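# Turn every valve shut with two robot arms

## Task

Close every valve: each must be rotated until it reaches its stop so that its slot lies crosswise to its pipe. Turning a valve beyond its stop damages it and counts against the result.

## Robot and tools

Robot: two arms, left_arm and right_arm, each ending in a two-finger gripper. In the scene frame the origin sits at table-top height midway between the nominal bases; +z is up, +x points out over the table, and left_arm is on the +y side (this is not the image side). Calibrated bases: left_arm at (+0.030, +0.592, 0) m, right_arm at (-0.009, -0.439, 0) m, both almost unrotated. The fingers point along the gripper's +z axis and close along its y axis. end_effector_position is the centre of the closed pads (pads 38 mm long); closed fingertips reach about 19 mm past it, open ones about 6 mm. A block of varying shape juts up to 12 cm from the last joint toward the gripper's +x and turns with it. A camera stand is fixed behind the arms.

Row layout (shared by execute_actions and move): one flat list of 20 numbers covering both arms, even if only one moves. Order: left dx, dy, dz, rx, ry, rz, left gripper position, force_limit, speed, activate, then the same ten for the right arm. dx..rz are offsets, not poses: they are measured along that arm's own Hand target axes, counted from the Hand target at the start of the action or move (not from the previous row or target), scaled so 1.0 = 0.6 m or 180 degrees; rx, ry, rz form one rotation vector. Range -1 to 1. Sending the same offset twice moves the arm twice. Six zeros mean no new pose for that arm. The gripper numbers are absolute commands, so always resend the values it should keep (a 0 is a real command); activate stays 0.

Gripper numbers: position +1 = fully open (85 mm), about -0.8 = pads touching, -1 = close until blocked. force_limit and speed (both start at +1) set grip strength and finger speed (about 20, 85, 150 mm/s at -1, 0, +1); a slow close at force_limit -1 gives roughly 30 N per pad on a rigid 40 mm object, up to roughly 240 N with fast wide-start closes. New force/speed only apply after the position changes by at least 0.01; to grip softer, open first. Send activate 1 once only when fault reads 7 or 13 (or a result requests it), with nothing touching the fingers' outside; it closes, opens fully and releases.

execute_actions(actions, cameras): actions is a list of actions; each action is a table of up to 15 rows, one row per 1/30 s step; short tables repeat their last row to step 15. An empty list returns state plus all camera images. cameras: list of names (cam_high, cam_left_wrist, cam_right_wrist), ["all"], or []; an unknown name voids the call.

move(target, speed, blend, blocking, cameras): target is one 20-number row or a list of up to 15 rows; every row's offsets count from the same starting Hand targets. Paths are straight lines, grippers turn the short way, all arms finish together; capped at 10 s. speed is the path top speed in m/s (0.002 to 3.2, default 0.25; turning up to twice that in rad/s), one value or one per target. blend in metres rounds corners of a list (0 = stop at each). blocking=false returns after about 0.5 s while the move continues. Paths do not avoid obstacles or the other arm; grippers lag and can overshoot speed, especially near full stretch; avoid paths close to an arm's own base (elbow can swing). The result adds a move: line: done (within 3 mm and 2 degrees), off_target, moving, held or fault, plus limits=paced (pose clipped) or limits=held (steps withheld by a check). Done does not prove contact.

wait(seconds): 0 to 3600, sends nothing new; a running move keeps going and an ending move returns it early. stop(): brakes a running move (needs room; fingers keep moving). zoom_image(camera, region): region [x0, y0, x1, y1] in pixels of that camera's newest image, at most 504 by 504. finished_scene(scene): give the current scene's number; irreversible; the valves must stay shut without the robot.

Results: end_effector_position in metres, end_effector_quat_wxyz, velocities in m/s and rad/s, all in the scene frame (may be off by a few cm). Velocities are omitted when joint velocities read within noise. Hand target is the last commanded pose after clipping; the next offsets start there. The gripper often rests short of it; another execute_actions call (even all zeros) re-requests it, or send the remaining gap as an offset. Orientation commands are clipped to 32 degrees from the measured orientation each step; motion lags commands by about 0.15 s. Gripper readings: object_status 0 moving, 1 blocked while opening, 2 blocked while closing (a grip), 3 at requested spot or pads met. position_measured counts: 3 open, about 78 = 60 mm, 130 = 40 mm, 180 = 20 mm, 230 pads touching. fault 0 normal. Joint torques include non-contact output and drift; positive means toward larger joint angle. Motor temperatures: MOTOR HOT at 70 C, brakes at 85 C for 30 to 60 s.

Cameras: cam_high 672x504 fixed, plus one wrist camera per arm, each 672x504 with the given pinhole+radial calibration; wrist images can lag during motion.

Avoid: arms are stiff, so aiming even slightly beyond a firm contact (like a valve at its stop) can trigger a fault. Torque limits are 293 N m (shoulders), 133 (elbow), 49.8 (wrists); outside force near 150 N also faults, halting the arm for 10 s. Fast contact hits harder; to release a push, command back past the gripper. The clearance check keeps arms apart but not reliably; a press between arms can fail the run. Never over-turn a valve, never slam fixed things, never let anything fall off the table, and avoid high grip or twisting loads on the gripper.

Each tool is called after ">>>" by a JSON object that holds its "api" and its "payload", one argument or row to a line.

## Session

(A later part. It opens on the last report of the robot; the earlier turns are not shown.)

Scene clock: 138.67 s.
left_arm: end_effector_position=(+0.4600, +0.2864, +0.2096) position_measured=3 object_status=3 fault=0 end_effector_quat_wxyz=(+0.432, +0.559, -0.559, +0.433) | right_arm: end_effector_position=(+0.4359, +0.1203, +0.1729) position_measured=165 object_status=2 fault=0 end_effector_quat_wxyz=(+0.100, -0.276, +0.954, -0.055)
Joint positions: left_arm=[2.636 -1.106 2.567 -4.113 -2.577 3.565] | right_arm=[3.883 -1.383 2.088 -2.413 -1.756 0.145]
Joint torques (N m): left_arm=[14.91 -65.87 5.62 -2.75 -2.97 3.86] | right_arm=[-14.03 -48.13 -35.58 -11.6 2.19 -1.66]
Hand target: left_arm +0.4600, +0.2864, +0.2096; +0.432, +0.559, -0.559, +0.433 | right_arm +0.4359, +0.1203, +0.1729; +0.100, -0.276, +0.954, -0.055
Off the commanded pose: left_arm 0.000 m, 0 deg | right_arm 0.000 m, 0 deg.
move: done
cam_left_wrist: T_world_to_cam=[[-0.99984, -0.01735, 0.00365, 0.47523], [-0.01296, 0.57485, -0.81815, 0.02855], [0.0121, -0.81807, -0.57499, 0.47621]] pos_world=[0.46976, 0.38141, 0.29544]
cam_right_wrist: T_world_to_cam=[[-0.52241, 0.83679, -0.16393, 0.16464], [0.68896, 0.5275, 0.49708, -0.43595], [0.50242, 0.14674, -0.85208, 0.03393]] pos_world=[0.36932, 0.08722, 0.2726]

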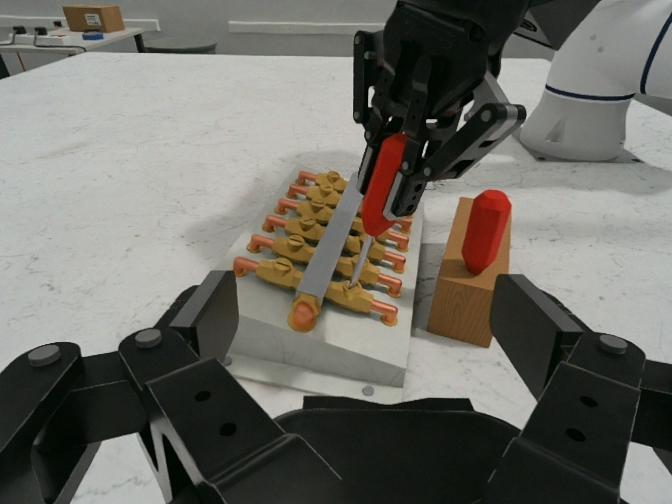

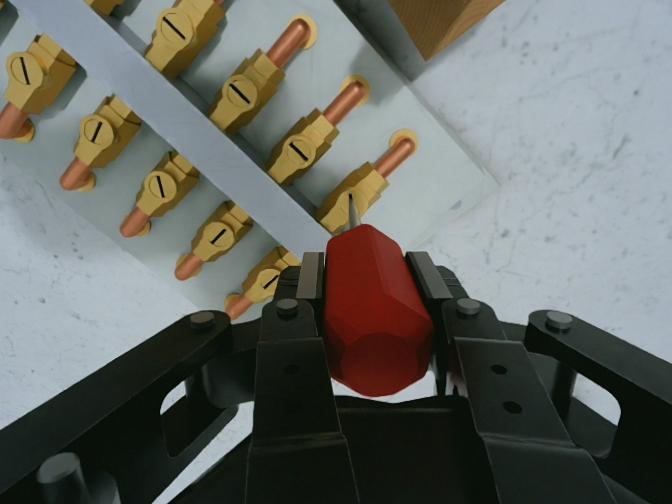

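>>> {"api": "move", "payload": {
  "target": [
    [0,0,0,0,0,0,1,1,1,0,0,0,0.0011,0,0,0,-0.97,0.6,-1,0],
    [0,0,0,0,0,0,1,1,1,0,0.0018,0.0034,0.0011,0,0,-0.1667,-0.97,0.6,-1,0],
    [0,0,0,0,0,0,1,1,1,0,0.0023,0.0039,0.0011,0,0,-0.1944,-0.97,0.6,-1,0]
  ],
  "speed": [0.02,0.25,0.06],
  "blend": [0,0.003,0]
}}

>>> {"api": "move", "payload": {
  "target": [0,0,0,0,0,0,1,1,1,0,0.0001,0.0002,0,0,0,-0.0111,-0.97,0.6,-1,0],
  "speed": 0.05,
  "cameras": ["cam_left_wrist","cam_right_wrist"]
}}

>>> {"api": "zoom_image", "payload": {
  "camera": "cam_right_wrist",
  "region": [340, 182, 360, 202]
}}

>>> {"api": "zoom_image", "payload": {
  "camera": "cam_left_wrist",
  "region": [340, 275, 364, 299]
}}

Scene clock: 142.80 s.
left_arm: end_effector_position=(+0.4600, +0.2864, +0.2096) position_measured=3 object_status=3 fault=0 end_effector_quat_wxyz=(+0.432, +0.559, -0.559, +0.433) | right_arm: end_effector_position=(+0.4337, +0.1215, +0.1716) position_measured=165 object_status=2 fault=0 end_effector_quat_wxyz=(+0.079, -0.550, +0.827, -0.083)
Joint positions: left_arm=[2.636 -1.106 2.567 -4.113 -2.577 3.565] | right_arm=[3.887 -1.382 2.09 -2.414 -1.756 -0.462]
Joint torques (N m): left_arm=[14.85 -68.08 2.99 -3.02 -2.85 3.79] | right_arm=[20.55 -66.71 -26.75 -7.67 5.84 -3.41]
Hand target: left_arm +0.4600, +0.2864, +0.2096; +0.432, +0.559, -0.559, +0.433 | right_arm +0.4337, +0.1215, +0.1716; +0.079, -0.551, +0.827, -0.083
Off the commanded pose: left_arm 0.000 m, 0 deg | right_arm 0.000 m, 0 deg.
move: done

Scene clock: 143.60 s.
left_arm: end_effector_position=(+0.4600, +0.2864, +0.2096) position_measured=3 object_status=3 fault=0 end_effector_quat_wxyz=(+0.432, +0.559, -0.559, +0.433) | right_arm: end_effector_position=(+0.4336, +0.1215, +0.1716) position_measured=165 object_status=2 fault=0 end_effector_quat_wxyz=(+0.078, -0.565, +0.817, -0.084)
Joint positions: left_arm=[2.636 -1.106 2.567 -4.113 -2.577 3.565] | right_arm=[3.887 -1.382 2.09 -2.414 -1.756 -0.497]
Joint torques (N m): left_arm=[13.95 -66.11 4.88 -2.82 -3.23 3.42] | right_arm=[21.63 -64.14 -27.09 -7.73 3.84 -3.77]
Hand target: left_arm +0.4600, +0.2864, +0.2096; +0.432, +0.559, -0.559, +0.433 | right_arm +0.4336, +0.1215, +0.1716; +0.078, -0.565, +0.817, -0.084
Off the commanded pose: left_arm 0.000 m, 0 deg | right_arm 0.000 m, 0 deg.
move: done
cam_left_wrist: T_world_to_cam=[[-0.99984, -0.01735, 0.00365, 0.47523], [-0.01296, 0.57485, -0.81815, 0.02855], [0.0121, -0.81807, -0.57499, 0.47621]] pos_world=[0.46976, 0.38141, 0.29544]
cam_right_wrist: T_world_to_cam=[[-0.91224, 0.34063, -0.22757, 0.40247], [0.24035, 0.8949, 0.376, -0.26363], [0.33173, 0.28831, -0.89824, 0.0985]] pos_world=[0.39784, 0.07043, 0.27919]

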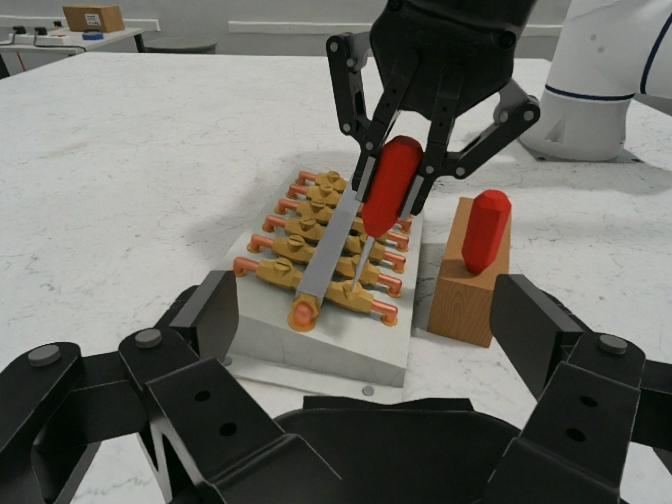

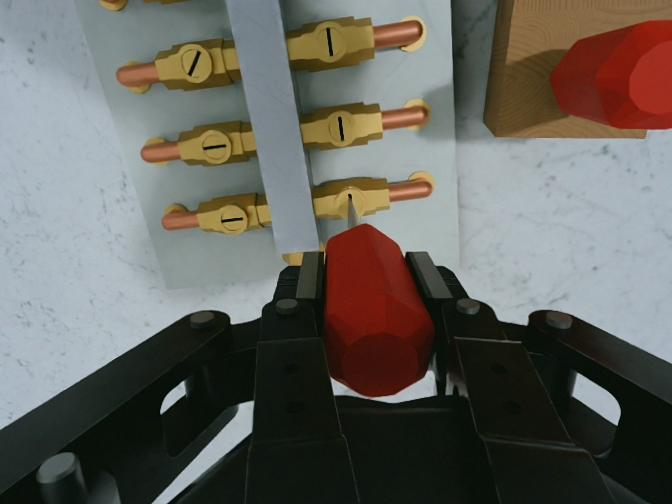

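Scaled by 25.200 from the camera's image (finer frame: 960x720).

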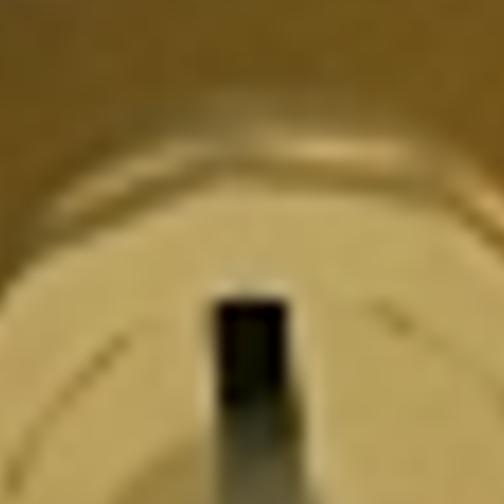

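Scaled by 21.000 from the camera's image (finer frame: 960x720).

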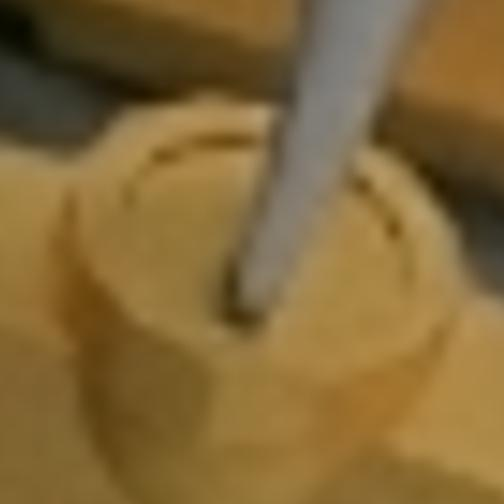

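>>> {"api": "move", "payload": {
  "target": [0,0,0,0,0,0,1,1,1,0,0.0001,0.0002,0,0,0,-0.0111,-0.97,0.6,-1,0],
  "speed": 0.05
}}

>>> {"api": "move", "payload": {
  "target": [0,0,0,0,0,0,1,1,1,0,0,0.0001,0,0,0,-0.0056,-0.97,0.6,-1,0],
  "speed": 0.05,
  "cameras": ["cam_left_wrist","cam_right_wrist"]
}}

>>> {"api": "zoom_image", "payload": {
  "camera": "cam_right_wrist",
  "region": [340, 182, 360, 202]
}}

>>> {"api": "zoom_image", "payload": {
  "camera": "cam_left_wrist",
  "region": [340, 275, 364, 299]
}}

Scene clock: 144.63 s.
left_arm: end_effector_position=(+0.4600, +0.2864, +0.2096) position_measured=3 object_status=3 fault=0 end_effector_quat_wxyz=(+0.432, +0.559, -0.559, +0.433) | right_arm: end_effector_position=(+0.4335, +0.1215, +0.1716) position_measured=165 object_status=2 fault=0 end_effector_quat_wxyz=(+0.076, -0.579, +0.807, -0.085)
Joint positions: left_arm=[2.636 -1.106 2.567 -4.113 -2.577 3.565] | right_arm=[3.887 -1.382 2.09 -2.414 -1.756 -0.532]
Joint torques (N m): left_arm=[14.11 -67.28 3.13 -3.29 -2.83 3.71] | right_arm=[24.51 -64.66 -26.57 -7.63 1.85 -4.55]
Hand target: left_arm +0.4600, +0.2864, +0.2096; +0.432, +0.559, -0.559, +0.433 | right_arm +0.4335, +0.1215, +0.1716; +0.076, -0.579, +0.807, -0.085
Off the commanded pose: left_arm 0.000 m, 0 deg | right_arm 0.000 m, 0 deg.
move: done

Scene clock: 145.20 s.
left_arm: end_effector_position=(+0.4600, +0.2864, +0.2096) position_measured=3 object_status=3 fault=0 end_effector_quat_wxyz=(+0.432, +0.559, -0.559, +0.433) | right_arm: end_effector_position=(+0.4334, +0.1215, +0.1715) position_measured=165 object_status=2 fault=0 end_effector_quat_wxyz=(+0.076, -0.586, +0.802, -0.086)
Joint positions: left_arm=[2.636 -1.106 2.567 -4.113 -2.577 3.565] | right_arm=[3.887 -1.382 2.09 -2.414 -1.756 -0.549]
Joint torques (N m): left_arm=[16.63 -67.2 4.96 -2.96 -2.76 3.34] | right_arm=[22.69 -64.73 -27.42 -6.77 2.53 -3.96]
Hand target: left_arm +0.4600, +0.2864, +0.2096; +0.432, +0.559, -0.559, +0.433 | right_arm +0.4334, +0.1215, +0.1715; +0.076, -0.586, +0.802, -0.086
Off the commanded pose: left_arm 0.000 m, 0 deg | right_arm 0.000 m, 0 deg.
move: done
cam_left_wrist: T_world_to_cam=[[-0.99984, -0.01735, 0.00365, 0.47523], [-0.01296, 0.57485, -0.81815, 0.02855], [0.0121, -0.81807, -0.57499, 0.47621]] pos_world=[0.46976, 0.38141, 0.29544]
cam_right_wrist: T_world_to_cam=[[-0.92895, 0.29096, -0.22889, 0.41574], [0.19521, 0.91033, 0.36495, -0.244], [0.31456, 0.29434, -0.90245, 0.10598]] pos_world=[0.40049, 0.06997, 0.27986]

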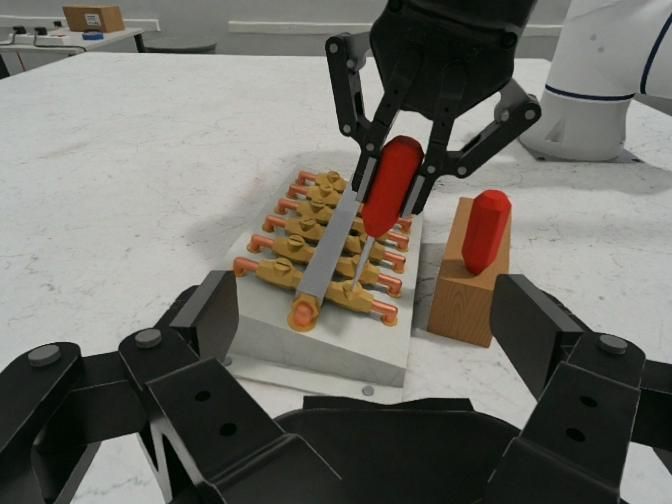

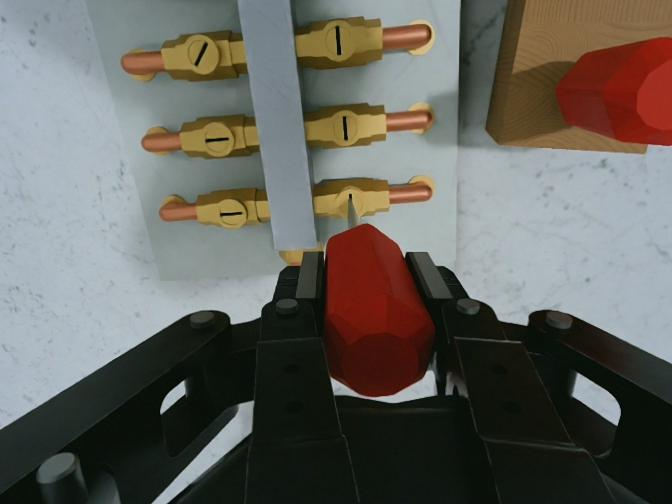

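Scaled by 25.200 from the camera's image (finer frame: 960x720).

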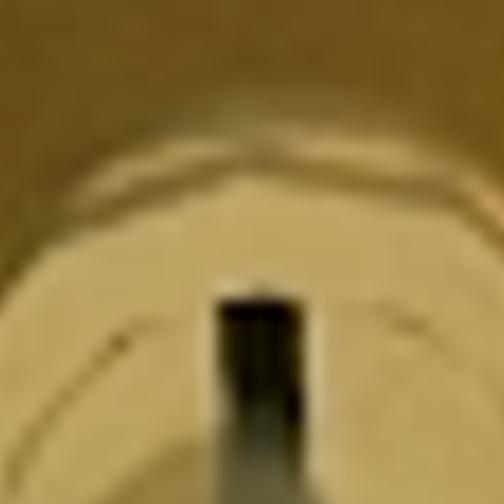

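Scaled by 21.000 from the camera's image (finer frame: 960x720).

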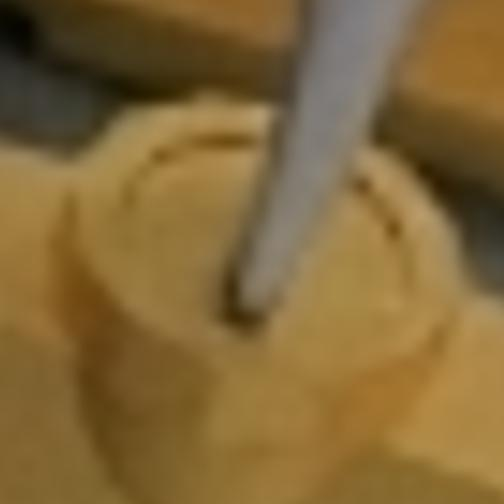

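>>> {"api": "move", "payload": {
  "target": [
    [0,0,0,0,0,0,1,1,1,0,0,0,0,0,0,0.025,-0.97,0.6,-1,0],
    [0,0,0,0,0,0,1,1,1,0,0,0,-0.055,0,0,0.06,-0.97,0.6,-1,0],
    [0,0,0,0,0,0,1,1,1,0,-0.005,-0.1188,-0.065,0,0,0.5222,-0.97,0.6,-1,0],
    [0,0,0,0,0,0,1,1,1,0,-0.005,-0.1188,-0.0177,0,0,0.5222,-0.97,0.6,-1,0]
  ],
  "speed": [0.1,0.2,0.3,0.15],
  "blend": [0,0.01,0.01,0],
  "cameras": ["cam_left_wrist","cam_right_wrist"]
}}

>>> {"api": "zoom_image", "payload": {
  "camera": "cam_right_wrist",
  "region": [335, 175, 365, 205]
}}

>>> {"api": "zoom_image", "payload": {
  "camera": "cam_left_wrist",
  "region": [260, 240, 320, 300]
}}

Scene clock: 149.87 s.
left_arm: end_effector_position=(+0.4600, +0.2864, +0.2096) position_measured=3 object_status=3 fault=0 end_effector_quat_wxyz=(+0.432, +0.559, -0.559, +0.433) | right_arm: end_effector_position=(+0.4980, +0.1036, +0.1983) position_measured=165 object_status=2 fault=0 end_effector_quat_wxyz=(+0.114, +0.187, +0.976, -0.004)
Joint positions: left_arm=[2.636 -1.106 2.567 -4.113 -2.577 3.565] | right_arm=[3.806 -1.376 2.026 -2.371 -1.745 1.01]
Joint torques (N m): left_arm=[15.72 -66.7 3.1 -3.72 -2.68 3.5] | right_arm=[-14.9 -52.74 -38.53 -11.4 2.17 0.9]
Hand target: left_arm +0.4600, +0.2864, +0.2096; +0.432, +0.559, -0.559, +0.433 | right_arm +0.4981, +0.1036, +0.1981; +0.114, +0.187, +0.976, -0.004
Off the commanded pose: left_arm 0.000 m, 0 deg | right_arm 0.000 m, 0 deg.
move: done
cam_left_wrist: T_world_to_cam=[[-0.99984, -0.01735, 0.00365, 0.47523], [-0.01296, 0.57485, -0.81815, 0.02855], [0.0121, -0.81807, -0.57499, 0.47621]] pos_world=[0.46976, 0.38141, 0.29544]
cam_right_wrist: T_world_to_cam=[[0.35874, 0.93289, 0.03208, -0.27249], [0.7679, -0.31448, 0.55806, -0.44664], [0.53069, -0.17556, -0.82918, 0.04157]] pos_world=[0.41867, 0.12104, 0.29246]

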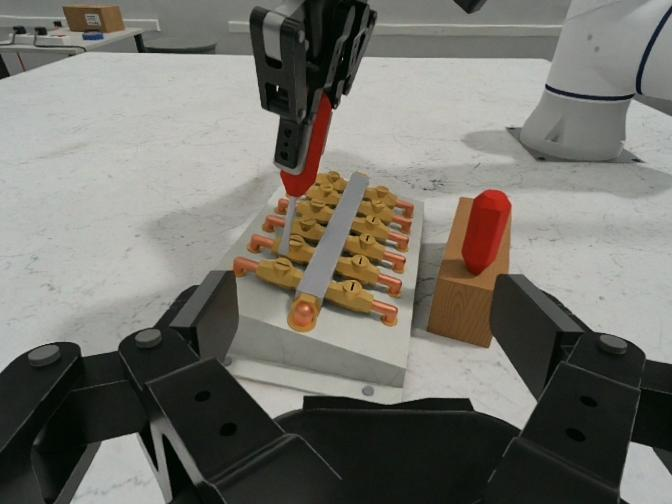

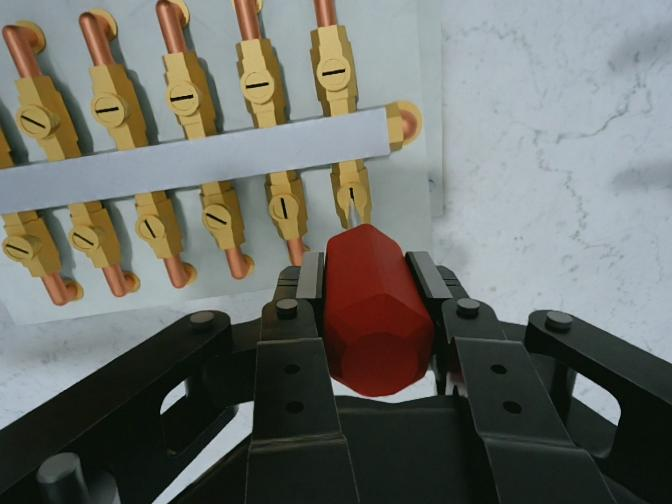

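Scaled by 16.800 from the camera's image (finer frame: 960x720).

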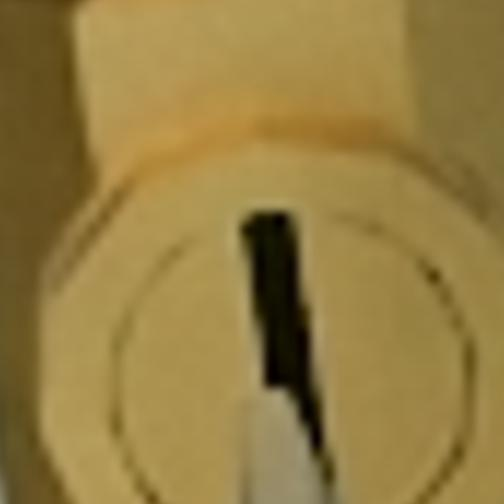

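Scaled by 8.400 from the camera's image (finer frame: 960x720).

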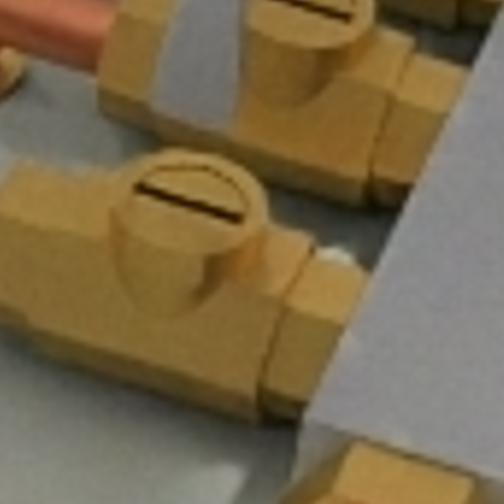

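>>> {"api": "move", "payload": {
  "target": [0,0,0,0,0,0,1,1,1,0,0.0023,0.0012,0.0105,0,0,0.006,-0.97,0.6,-1,0],
  "speed": 0.08,
  "cameras": ["cam_left_wrist","cam_right_wrist"]
}}

>>> {"api": "zoom_image", "payload": {
  "camera": "cam_right_wrist",
  "region": [340, 182, 360, 202]
}}

>>> {"api": "zoom_image", "payload": {
  "camera": "cam_left_wrist",
  "region": [268, 250, 298, 280]
}}

Scene clock: 150.63 s.
left_arm: end_effector_position=(+0.4600, +0.2864, +0.2096) position_measured=3 object_status=3 fault=0 end_effector_quat_wxyz=(+0.432, +0.559, -0.559, +0.433) | right_arm: end_effector_position=(+0.4985, +0.1045, +0.1918) position_measured=165 object_status=2 fault=0 end_effector_quat_wxyz=(+0.114, +0.196, +0.974, -0.002)
Joint positions: left_arm=[2.636 -1.106 2.567 -4.113 -2.577 3.565] | right_arm=[3.807 -1.367 2.029 -2.383 -1.745 1.029]
Joint torques (N m): left_arm=[16.58 -66 1.44 -3.26 -2.38 3.41] | right_arm=[10.36 -49.44 -36.14 -11.87 -1.15 0.69]
Hand target: left_arm +0.4600, +0.2864, +0.2096; +0.432, +0.559, -0.559, +0.433 | right_arm +0.4985, +0.1045, +0.1917; +0.115, +0.196, +0.974, -0.002
Off the commanded pose: left_arm 0.000 m, 0 deg | right_arm 0.000 m, 0 deg.
move: done
cam_left_wrist: T_world_to_cam=[[-0.99984, -0.01735, 0.00365, 0.47523], [-0.01296, 0.57485, -0.81815, 0.02855], [0.0121, -0.81807, -0.57499, 0.47621]] pos_world=[0.46976, 0.38141, 0.29544]
cam_right_wrist: T_world_to_cam=[[0.37564, 0.92605, 0.03631, -0.28171], [0.76158, -0.33078, 0.5573, -0.43814], [0.5281, -0.18169, -0.82952, 0.03816]] pos_world=[0.41935, 0.12288, 0.28606]

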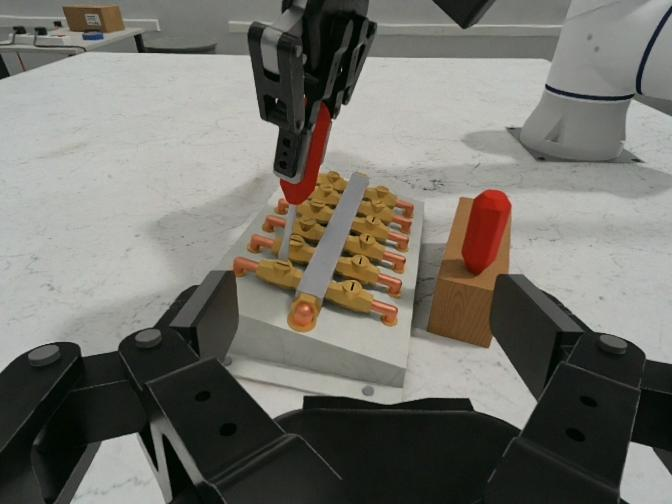

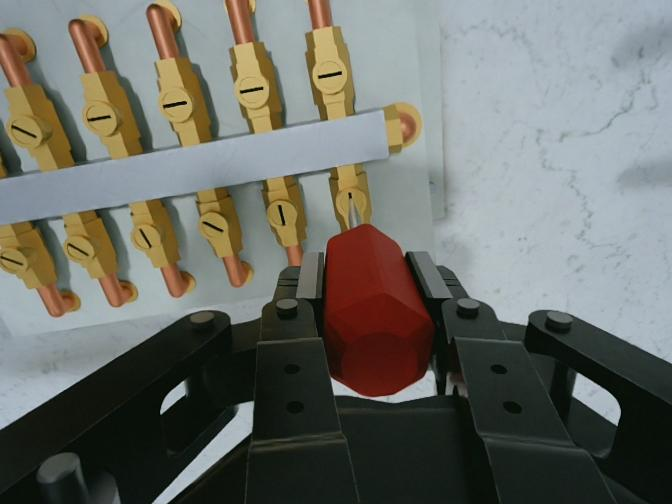

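Scaled by 25.200 from the camera's image (finer frame: 960x720).

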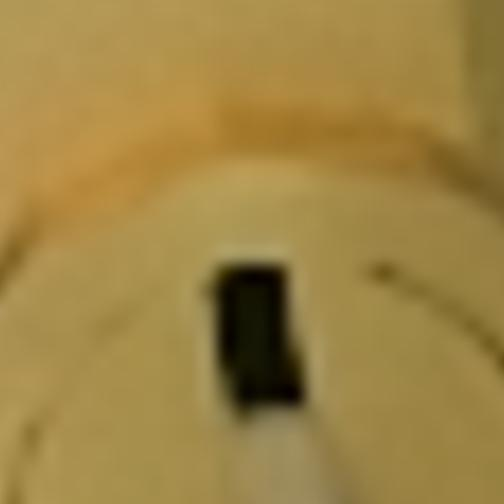

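Scaled by 16.800 from the camera's image (finer frame: 960x720).

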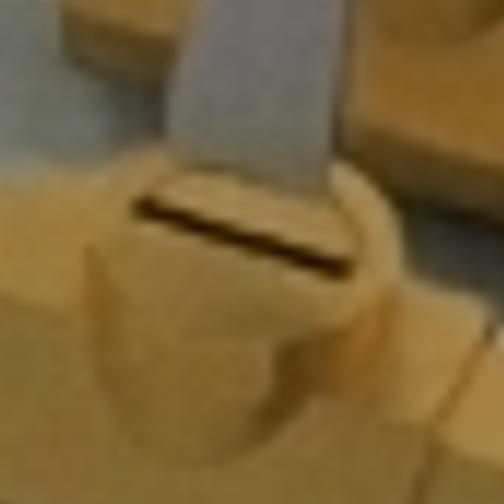

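>>> {"api": "move", "payload": {
  "target": [0,0,0,0,0,0,1,1,1,0,0,0,0.006,0,0,0,-0.97,0.6,-1,0],
  "speed": 0.05,
  "cameras": ["cam_left_wrist","cam_right_wrist"]
}}

>>> {"api": "zoom_image", "payload": {
  "camera": "cam_right_wrist",
  "region": [340, 182, 360, 202]
}}

>>> {"api": "zoom_image", "payload": {
  "camera": "cam_left_wrist",
  "region": [268, 250, 298, 280]
}}

Scene clock: 151.47 s.
left_arm: end_effector_position=(+0.4600, +0.2864, +0.2096) position_measured=3 object_status=3 fault=0 end_effector_quat_wxyz=(+0.432, +0.559, -0.559, +0.433) | right_arm: end_effector_position=(+0.4993, +0.1043, +0.1883) position_measured=165 object_status=2 fault=0 end_effector_quat_wxyz=(+0.115, +0.196, +0.974, -0.002)
Joint positions: left_arm=[2.636 -1.106 2.567 -4.113 -2.577 3.565] | right_arm=[3.806 -1.363 2.031 -2.39 -1.745 1.029]
Joint torques (N m): left_arm=[14.81 -64.98 3.76 -3.57 -2.83 3.6] | right_arm=[-14.48 -51.57 -36.66 -11.81 2.18 -2.78]
Hand target: left_arm +0.4600, +0.2864, +0.2096; +0.432, +0.559, -0.559, +0.433 | right_arm +0.4993, +0.1043, +0.1882; +0.115, +0.196, +0.974, -0.002
Off the commanded pose: left_arm 0.000 m, 0 deg | right_arm 0.000 m, 0 deg.
move: done
cam_left_wrist: T_world_to_cam=[[-0.99984, -0.01735, 0.00365, 0.47523], [-0.01296, 0.57485, -0.81815, 0.02855], [0.0121, -0.81807, -0.57499, 0.47621]] pos_world=[0.46976, 0.38141, 0.29544]
cam_right_wrist: T_world_to_cam=[[0.37589, 0.92595, 0.03632, -0.28188], [0.76139, -0.33095, 0.55746, -0.43673], [0.5282, -0.18189, -0.82941, 0.03469]] pos_world=[0.42015, 0.12278, 0.28246]

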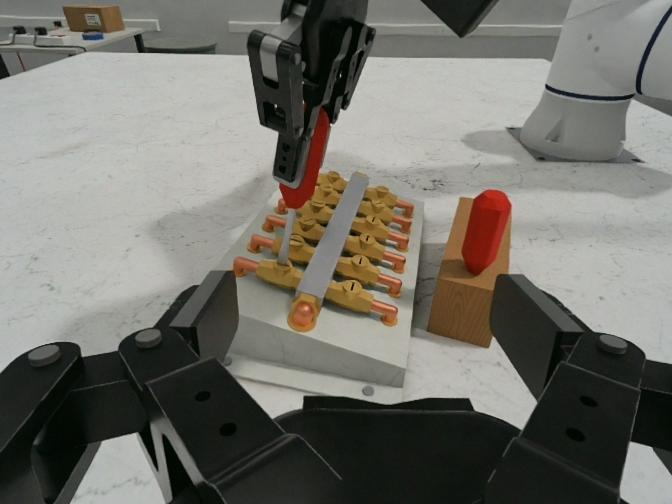

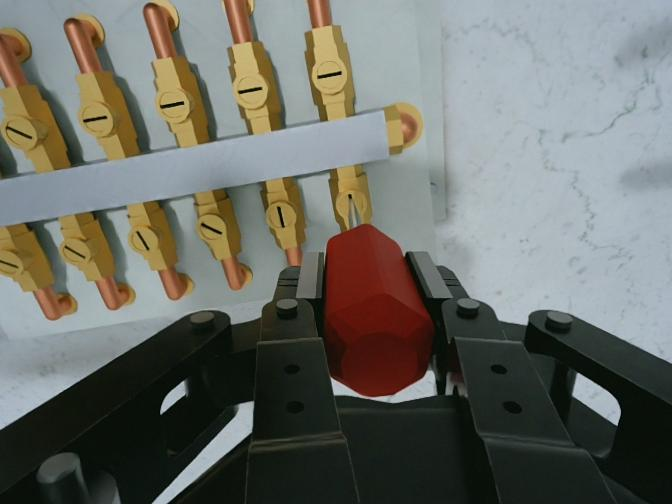

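Scaled by 25.200 from the camera's image (finer frame: 960x720).

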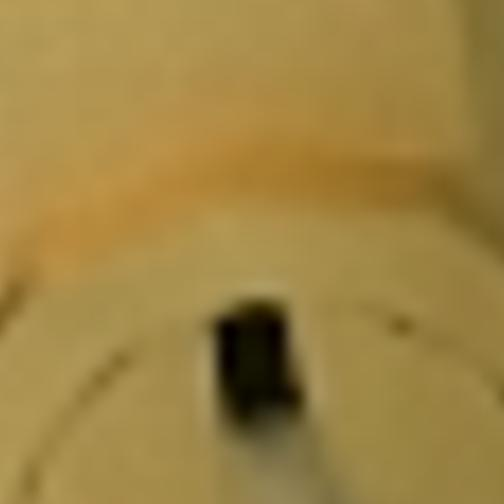

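Scaled by 16.800 from the camera's image (finer frame: 960x720).

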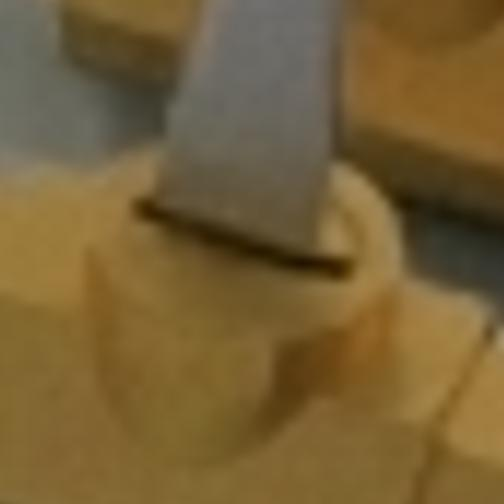

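>>> {"api": "move", "payload": {
  "target": [0,0,0,0,0,0,1,1,1,0,0,0,0.0014,0,0,0,-0.97,0.6,-1,0],
  "speed": 0.02
}}

>>> {"api": "move", "payload": {
  "target": [0,0,0,0,0,0,1,1,1,0,0,0,0.001,0,0,0,-0.97,0.6,-1,0],
  "speed": 0.015,
  "cameras": ["cam_left_wrist","cam_right_wrist"]
}}

>>> {"api": "zoom_image", "payload": {
  "camera": "cam_right_wrist",
  "region": [340, 182, 360, 202]
}}

>>> {"api": "zoom_image", "payload": {
  "camera": "cam_left_wrist",
  "region": [272, 252, 292, 272]
}}

Scene clock: 153.80 s.
left_arm: end_effector_position=(+0.4600, +0.2864, +0.2096) position_measured=3 object_status=3 fault=0 end_effector_quat_wxyz=(+0.432, +0.559, -0.559, +0.433) | right_arm: end_effector_position=(+0.4995, +0.1043, +0.1874) position_measured=165 object_status=2 fault=0 end_effector_quat_wxyz=(+0.115, +0.196, +0.974, -0.002)
Joint positions: left_arm=[2.636 -1.106 2.567 -4.113 -2.577 3.565] | right_arm=[3.806 -1.362 2.032 -2.391 -1.745 1.028]
Joint torques (N m): left_arm=[13.04 -67.64 3.74 -3.5 -2.58 3.24] | right_arm=[-12.79 -51.08 -36.56 -11.99 2.22 -2.68]
Hand target: left_arm +0.4600, +0.2864, +0.2096; +0.432, +0.559, -0.559, +0.433 | right_arm +0.4995, +0.1043, +0.1874; +0.115, +0.196, +0.974, -0.002
Off the commanded pose: left_arm 0.000 m, 0 deg | right_arm 0.000 m, 0 deg.
move: done

Scene clock: 154.30 s.
left_arm: end_effector_position=(+0.4600, +0.2864, +0.2096) position_measured=3 object_status=3 fault=0 end_effector_quat_wxyz=(+0.432, +0.559, -0.559, +0.433) | right_arm: end_effector_position=(+0.4996, +0.1042, +0.1867) position_measured=165 object_status=2 fault=0 end_effector_quat_wxyz=(+0.114, +0.196, +0.974, -0.002)
Joint positions: left_arm=[2.636 -1.106 2.567 -4.113 -2.577 3.565] | right_arm=[3.806 -1.361 2.032 -2.392 -1.745 1.028]
Joint torques (N m): left_arm=[19.23 -65.89 4.47 -3.59 -2.09 3.87] | right_arm=[-12.29 -51.1 -43.16 -12.97 2.47 -2.86]
Hand target: left_arm +0.4600, +0.2864, +0.2096; +0.432, +0.559, -0.559, +0.433 | right_arm +0.4996, +0.1042, +0.1868; +0.115, +0.196, +0.974, -0.002
Off the commanded pose: left_arm 0.000 m, 0 deg | right_arm 0.000 m, 0 deg.
move: done
cam_left_wrist: T_world_to_cam=[[-0.99984, -0.01735, 0.00365, 0.47523], [-0.01296, 0.57485, -0.81815, 0.02855], [0.0121, -0.81807, -0.57499, 0.47621]] pos_world=[0.46976, 0.38141, 0.29544]
cam_right_wrist: T_world_to_cam=[[0.37591, 0.92595, 0.03628, -0.28184], [0.76146, -0.33097, 0.55735, -0.43615], [0.52808, -0.18188, -0.82949, 0.03334]] pos_world=[0.42045, 0.12268, 0.28096]

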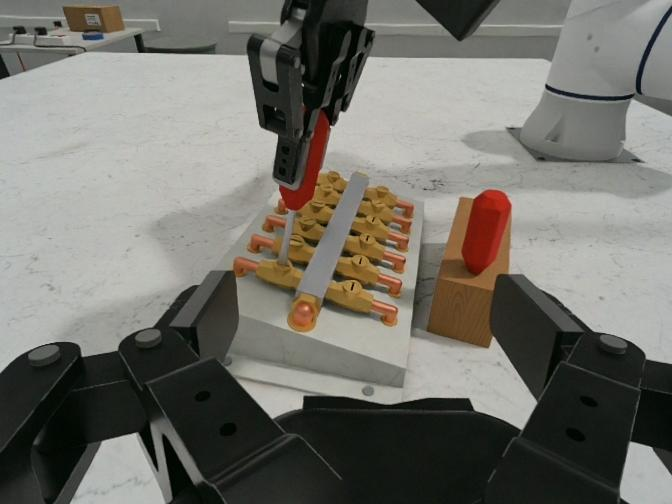

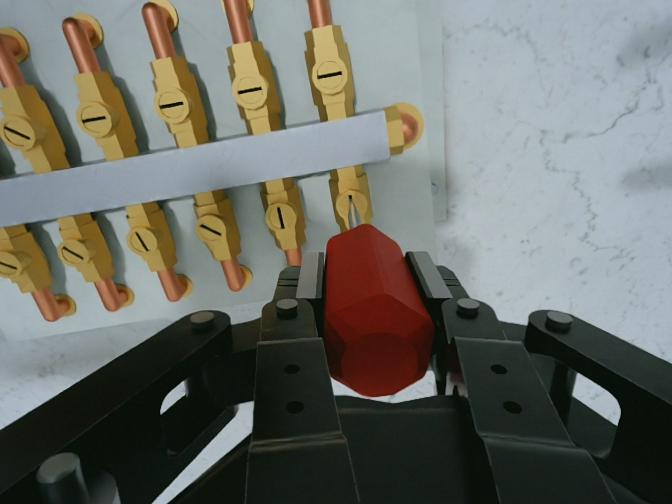

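Scaled by 25.200 from the camera's image (finer frame: 960x720).

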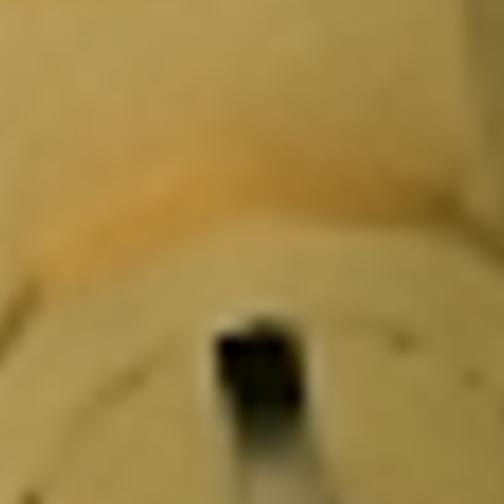

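Scaled by 25.200 from the camera's image (finer frame: 960x720).

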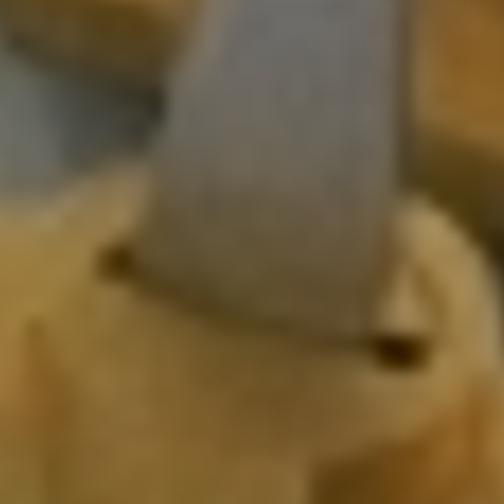

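>>> {"api": "move", "payload": {
  "target": [0,0,0,0,0,0,1,1,1,0,0,0,0.001,0,0,0,-0.97,0.6,-1,0],
  "speed": 0.015,
  "cameras": ["cam_left_wrist","cam_right_wrist"]
}}

>>> {"api": "zoom_image", "payload": {
  "camera": "cam_left_wrist",
  "region": [272, 252, 292, 272]
}}

Scene clock: 154.97 s.
left_arm: end_effector_position=(+0.4600, +0.2864, +0.2096) position_measured=3 object_status=3 fault=0 end_effector_quat_wxyz=(+0.432, +0.559, -0.559, +0.433) | right_arm: end_effector_position=(+0.4997, +0.1042, +0.1862) position_measured=165 object_status=2 fault=0 end_effector_quat_wxyz=(+0.115, +0.196, +0.974, -0.002)
Joint positions: left_arm=[2.636 -1.106 2.567 -4.113 -2.577 3.565] | right_arm=[3.806 -1.36 2.032 -2.394 -1.745 1.028]
Joint torques (N m): left_arm=[15.79 -64.71 3.41 -3.4 -2.46 3.75] | right_arm=[-12.35 -50.51 -37.42 -13.21 2.79 -2.56]
Hand target: left_arm +0.4600, +0.2864, +0.2096; +0.432, +0.559, -0.559, +0.433 | right_arm +0.4997, +0.1042, +0.1862; +0.115, +0.196, +0.974, -0.002
Off the commanded pose: left_arm 0.000 m, 0 deg | right_arm 0.000 m, 0 deg.
move: done
cam_left_wrist: T_world_to_cam=[[-0.99984, -0.01735, 0.00365, 0.47523], [-0.01296, 0.57485, -0.81815, 0.02855], [0.0121, -0.81807, -0.57499, 0.47621]] pos_world=[0.46976, 0.38141, 0.29544]
cam_right_wrist: T_world_to_cam=[[0.37584, 0.92597, 0.03639, -0.2819], [0.76144, -0.33096, 0.55738, -0.43602], [0.52816, -0.18178, -0.82946, 0.03276]] pos_world=[0.42065, 0.12268, 0.28046]

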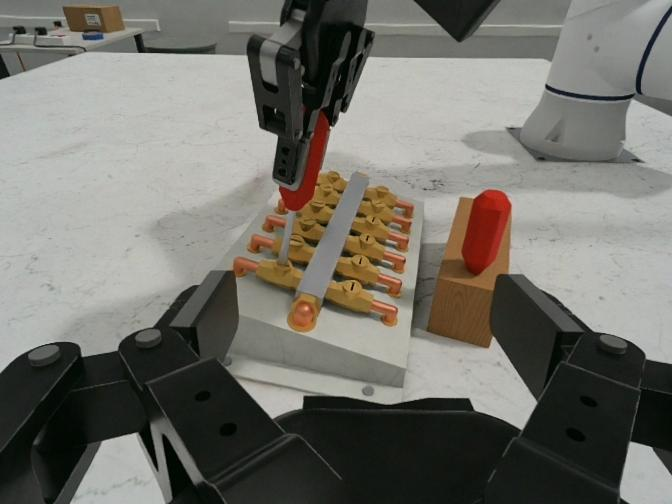

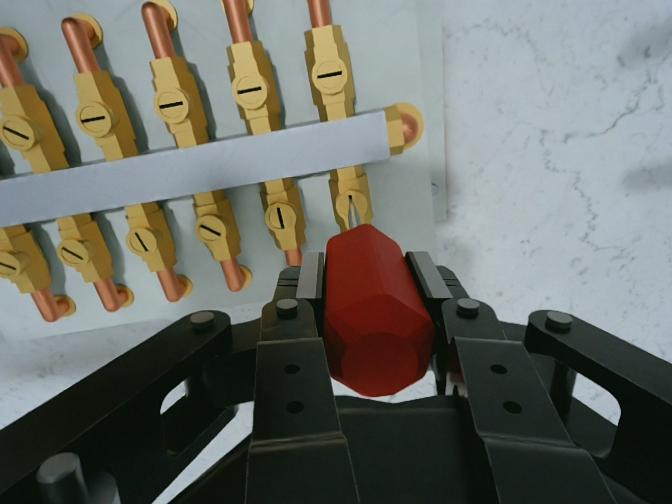

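Scaled by 25.200 from the camera's image (finer frame: 960x720).

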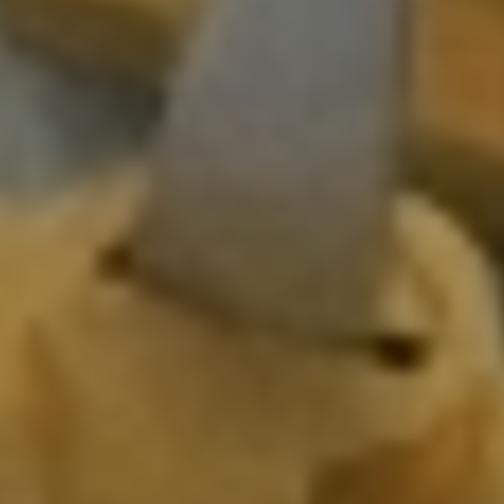

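>>> {"api": "move", "payload": {
  "target": [
    [0,0,0,0,0,0,1,1,1,0,0.0018,0.0034,0,0,0,-0.1667,-0.97,0.6,-1,0],
    [0,0,0,0,0,0,1,1,1,0,0.0051,0.0055,0,0,0,-0.3333,-0.97,0.6,-1,0],
    [0,0,0,0,0,0,1,1,1,0,0.00875,0.0057,0,0,0,-0.4889,-0.97,0.6,-1,0]
  ],
  "speed": [0.25,0.25,0.25],
  "blend": [0.01,0.01,0],
  "cameras": ["cam_left_wrist","cam_right_wrist"]
}}

>>> {"api": "zoom_image", "payload": {
  "camera": "cam_right_wrist",
  "region": [340, 182, 360, 202]
}}

>>> {"api": "zoom_image", "payload": {
  "camera": "cam_left_wrist",
  "region": [272, 252, 292, 272]
}}

Scene clock: 158.97 s.
left_arm: end_effector_position=(+0.4600, +0.2864, +0.2096) position_measured=3 object_status=3 fault=0 end_effector_quat_wxyz=(+0.432, +0.559, -0.559, +0.433) | right_arm: end_effector_position=(+0.4963, +0.1094, +0.1851) position_measured=165 object_status=2 fault=0 end_effector_quat_wxyz=(+0.081, -0.535, +0.837, -0.081)
Joint positions: left_arm=[2.636 -1.106 2.567 -4.113 -2.577 3.565] | right_arm=[3.815 -1.357 2.03 -2.393 -1.746 -0.499]
Joint torques (N m): left_arm=[14.49 -65.69 3.33 -3.93 -3.11 3.7] | right_arm=[12.26 -69.57 -26.56 -6.63 10.83 -3.62]
Hand target: left_arm +0.4600, +0.2864, +0.2096; +0.432, +0.559, -0.559, +0.433 | right_arm +0.4963, +0.1094, +0.1851; +0.081, -0.536, +0.837, -0.081
Off the commanded pose: left_arm 0.000 m, 0 deg | right_arm 0.000 m, 0 deg.
move: done
cam_left_wrist: T_world_to_cam=[[-0.99984, -0.01735, 0.00365, 0.47523], [-0.01296, 0.57485, -0.81815, 0.02855], [0.0121, -0.81807, -0.57499, 0.47621]] pos_world=[0.46976, 0.38141, 0.29544]
cam_right_wrist: T_world_to_cam=[[-0.88564, 0.40628, -0.2249, 0.44597], [0.29992, 0.87019, 0.39092, -0.30262], [0.35453, 0.27876, -0.89253, 0.08206]] pos_world=[0.45664, 0.05928, 0.29184]

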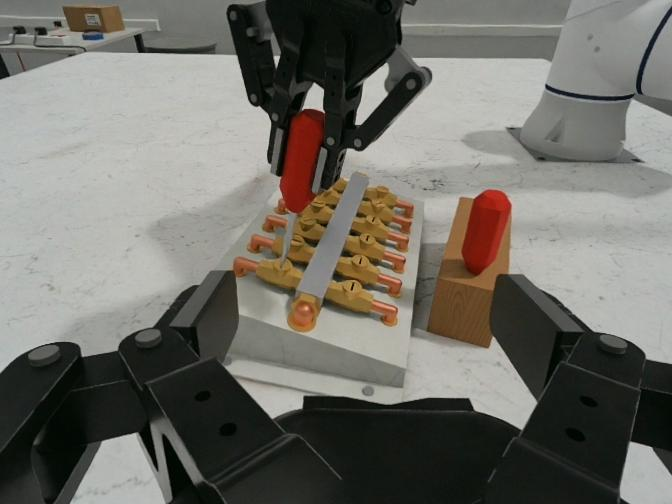

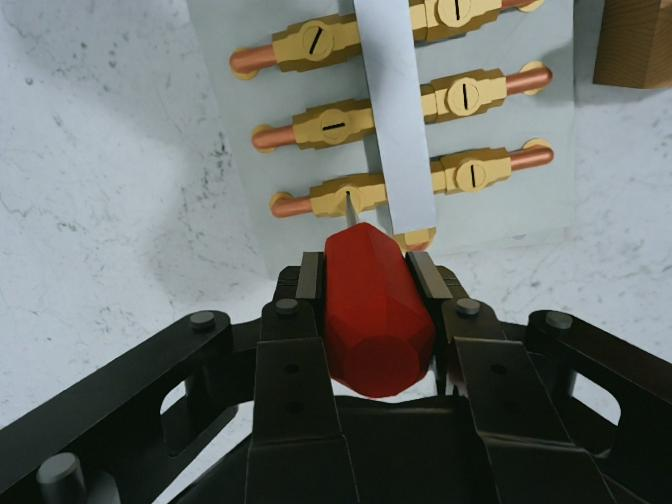

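Scaled by 25.200 from the camera's image (finer frame: 960x720).

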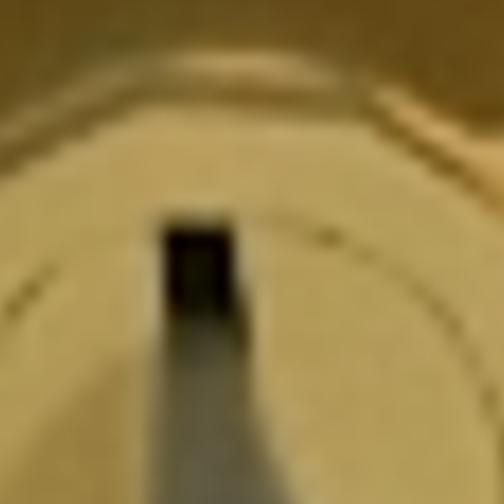

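Scaled by 25.200 from the camera's image (finer frame: 960x720).

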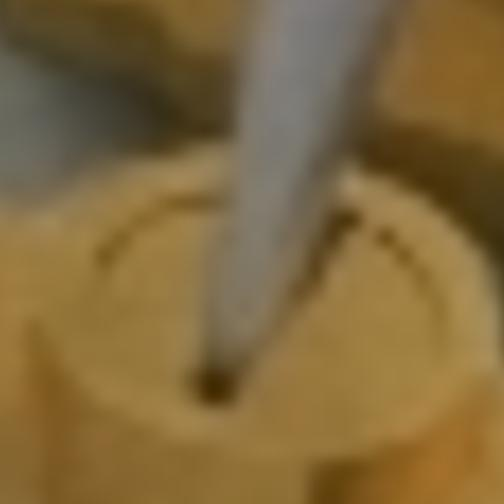

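>>> {"api": "move", "payload": {
  "target": [0,0,0,0,0,0,1,1,1,0,0.0028,-0.0025,0,0,0,0,-0.97,0.6,-1,0],
  "speed": 0.03
}}

>>> {"api": "move", "payload": {
  "target": [0,0,0,0,0,0,1,1,1,0,0.0001,0.0003,0,0,0,-0.0167,-0.97,0.6,-1,0],
  "speed": 0.05,
  "cameras": ["cam_left_wrist","cam_right_wrist"]
}}

>>> {"api": "zoom_image", "payload": {
  "camera": "cam_right_wrist",
  "region": [340, 182, 360, 202]
}}

>>> {"api": "zoom_image", "payload": {
  "camera": "cam_left_wrist",
  "region": [272, 252, 292, 272]
}}

Scene clock: 160.23 s.
left_arm: end_effector_position=(+0.4600, +0.2864, +0.2096) position_measured=3 object_status=3 fault=0 end_effector_quat_wxyz=(+0.432, +0.559, -0.559, +0.433) | right_arm: end_effector_position=(+0.4969, +0.1073, +0.1854) position_measured=165 object_status=2 fault=0 end_effector_quat_wxyz=(+0.081, -0.536, +0.837, -0.081)
Joint positions: left_arm=[2.636 -1.106 2.567 -4.113 -2.577 3.565] | right_arm=[3.812 -1.359 2.032 -2.394 -1.746 -0.502]
Joint torques (N m): left_arm=[13.25 -64.5 4.1 -3.4 -2.45 3.44] | right_arm=[-5.51 -70.64 -26.61 -7.39 4.01 -3.4]
Hand target: left_arm +0.4600, +0.2864, +0.2096; +0.432, +0.559, -0.559, +0.433 | right_arm +0.4970, +0.1072, +0.1854; +0.081, -0.536, +0.837, -0.081
Off the commanded pose: left_arm 0.000 m, 0 deg | right_arm 0.000 m, 0 deg.
move: done

Scene clock: 161.20 s.
left_arm: end_effector_position=(+0.4600, +0.2864, +0.2096) position_measured=3 object_status=3 fault=0 end_effector_quat_wxyz=(+0.432, +0.559, -0.559, +0.433) | right_arm: end_effector_position=(+0.4968, +0.1072, +0.1854) position_measured=165 object_status=2 fault=0 end_effector_quat_wxyz=(+0.079, -0.557, +0.822, -0.083)
Joint positions: left_arm=[2.636 -1.106 2.567 -4.113 -2.577 3.565] | right_arm=[3.812 -1.359 2.032 -2.394 -1.746 -0.554]
Joint torques (N m): left_arm=[15.14 -68.9 4.22 -3.3 -2.8 3.59] | right_arm=[17.77 -67.57 -26.58 -6.98 0.7 -3.51]
Hand target: left_arm +0.4600, +0.2864, +0.2096; +0.432, +0.559, -0.559, +0.433 | right_arm +0.4968, +0.1072, +0.1854; +0.079, -0.557, +0.822, -0.083
Off the commanded pose: left_arm 0.000 m, 0 deg | right_arm 0.000 m, 0 deg.
move: done
cam_left_wrist: T_world_to_cam=[[-0.99984, -0.01735, 0.00365, 0.47523], [-0.01296, 0.57485, -0.81815, 0.02855], [0.0121, -0.81807, -0.57499, 0.47621]] pos_world=[0.46976, 0.38141, 0.29544]
cam_right_wrist: T_world_to_cam=[[-0.90573, 0.35797, -0.22698, 0.46289], [0.25609, 0.88886, 0.37994, -0.2792], [0.33776, 0.28599, -0.89673, 0.09107]] pos_world=[0.45999, 0.05642, 0.2928]

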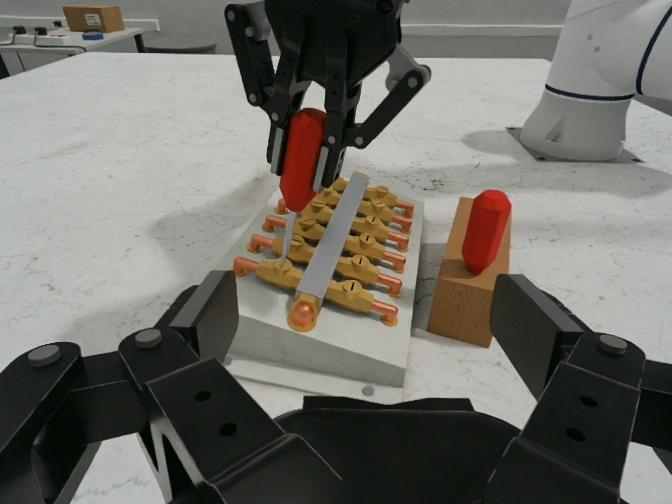

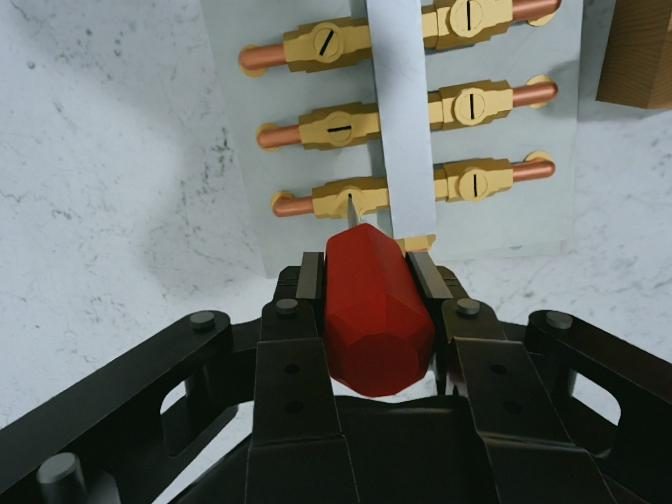

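Scaled by 25.200 from the camera's image (finer frame: 960x720).

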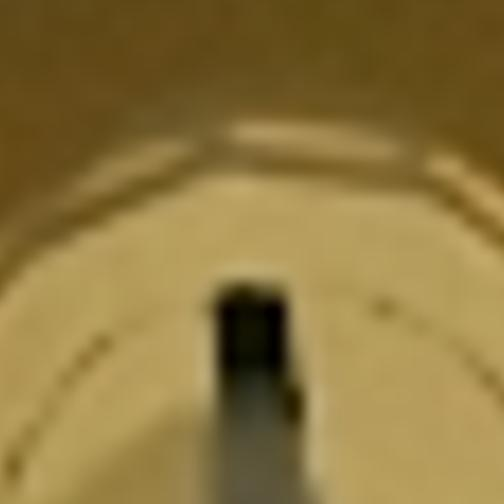

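Scaled by 25.200 from the camera's image (finer frame: 960x720).

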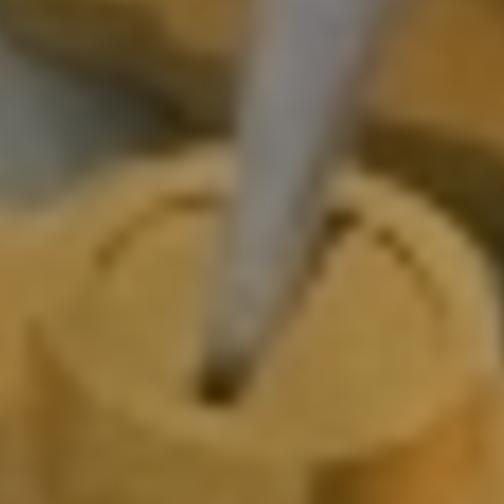

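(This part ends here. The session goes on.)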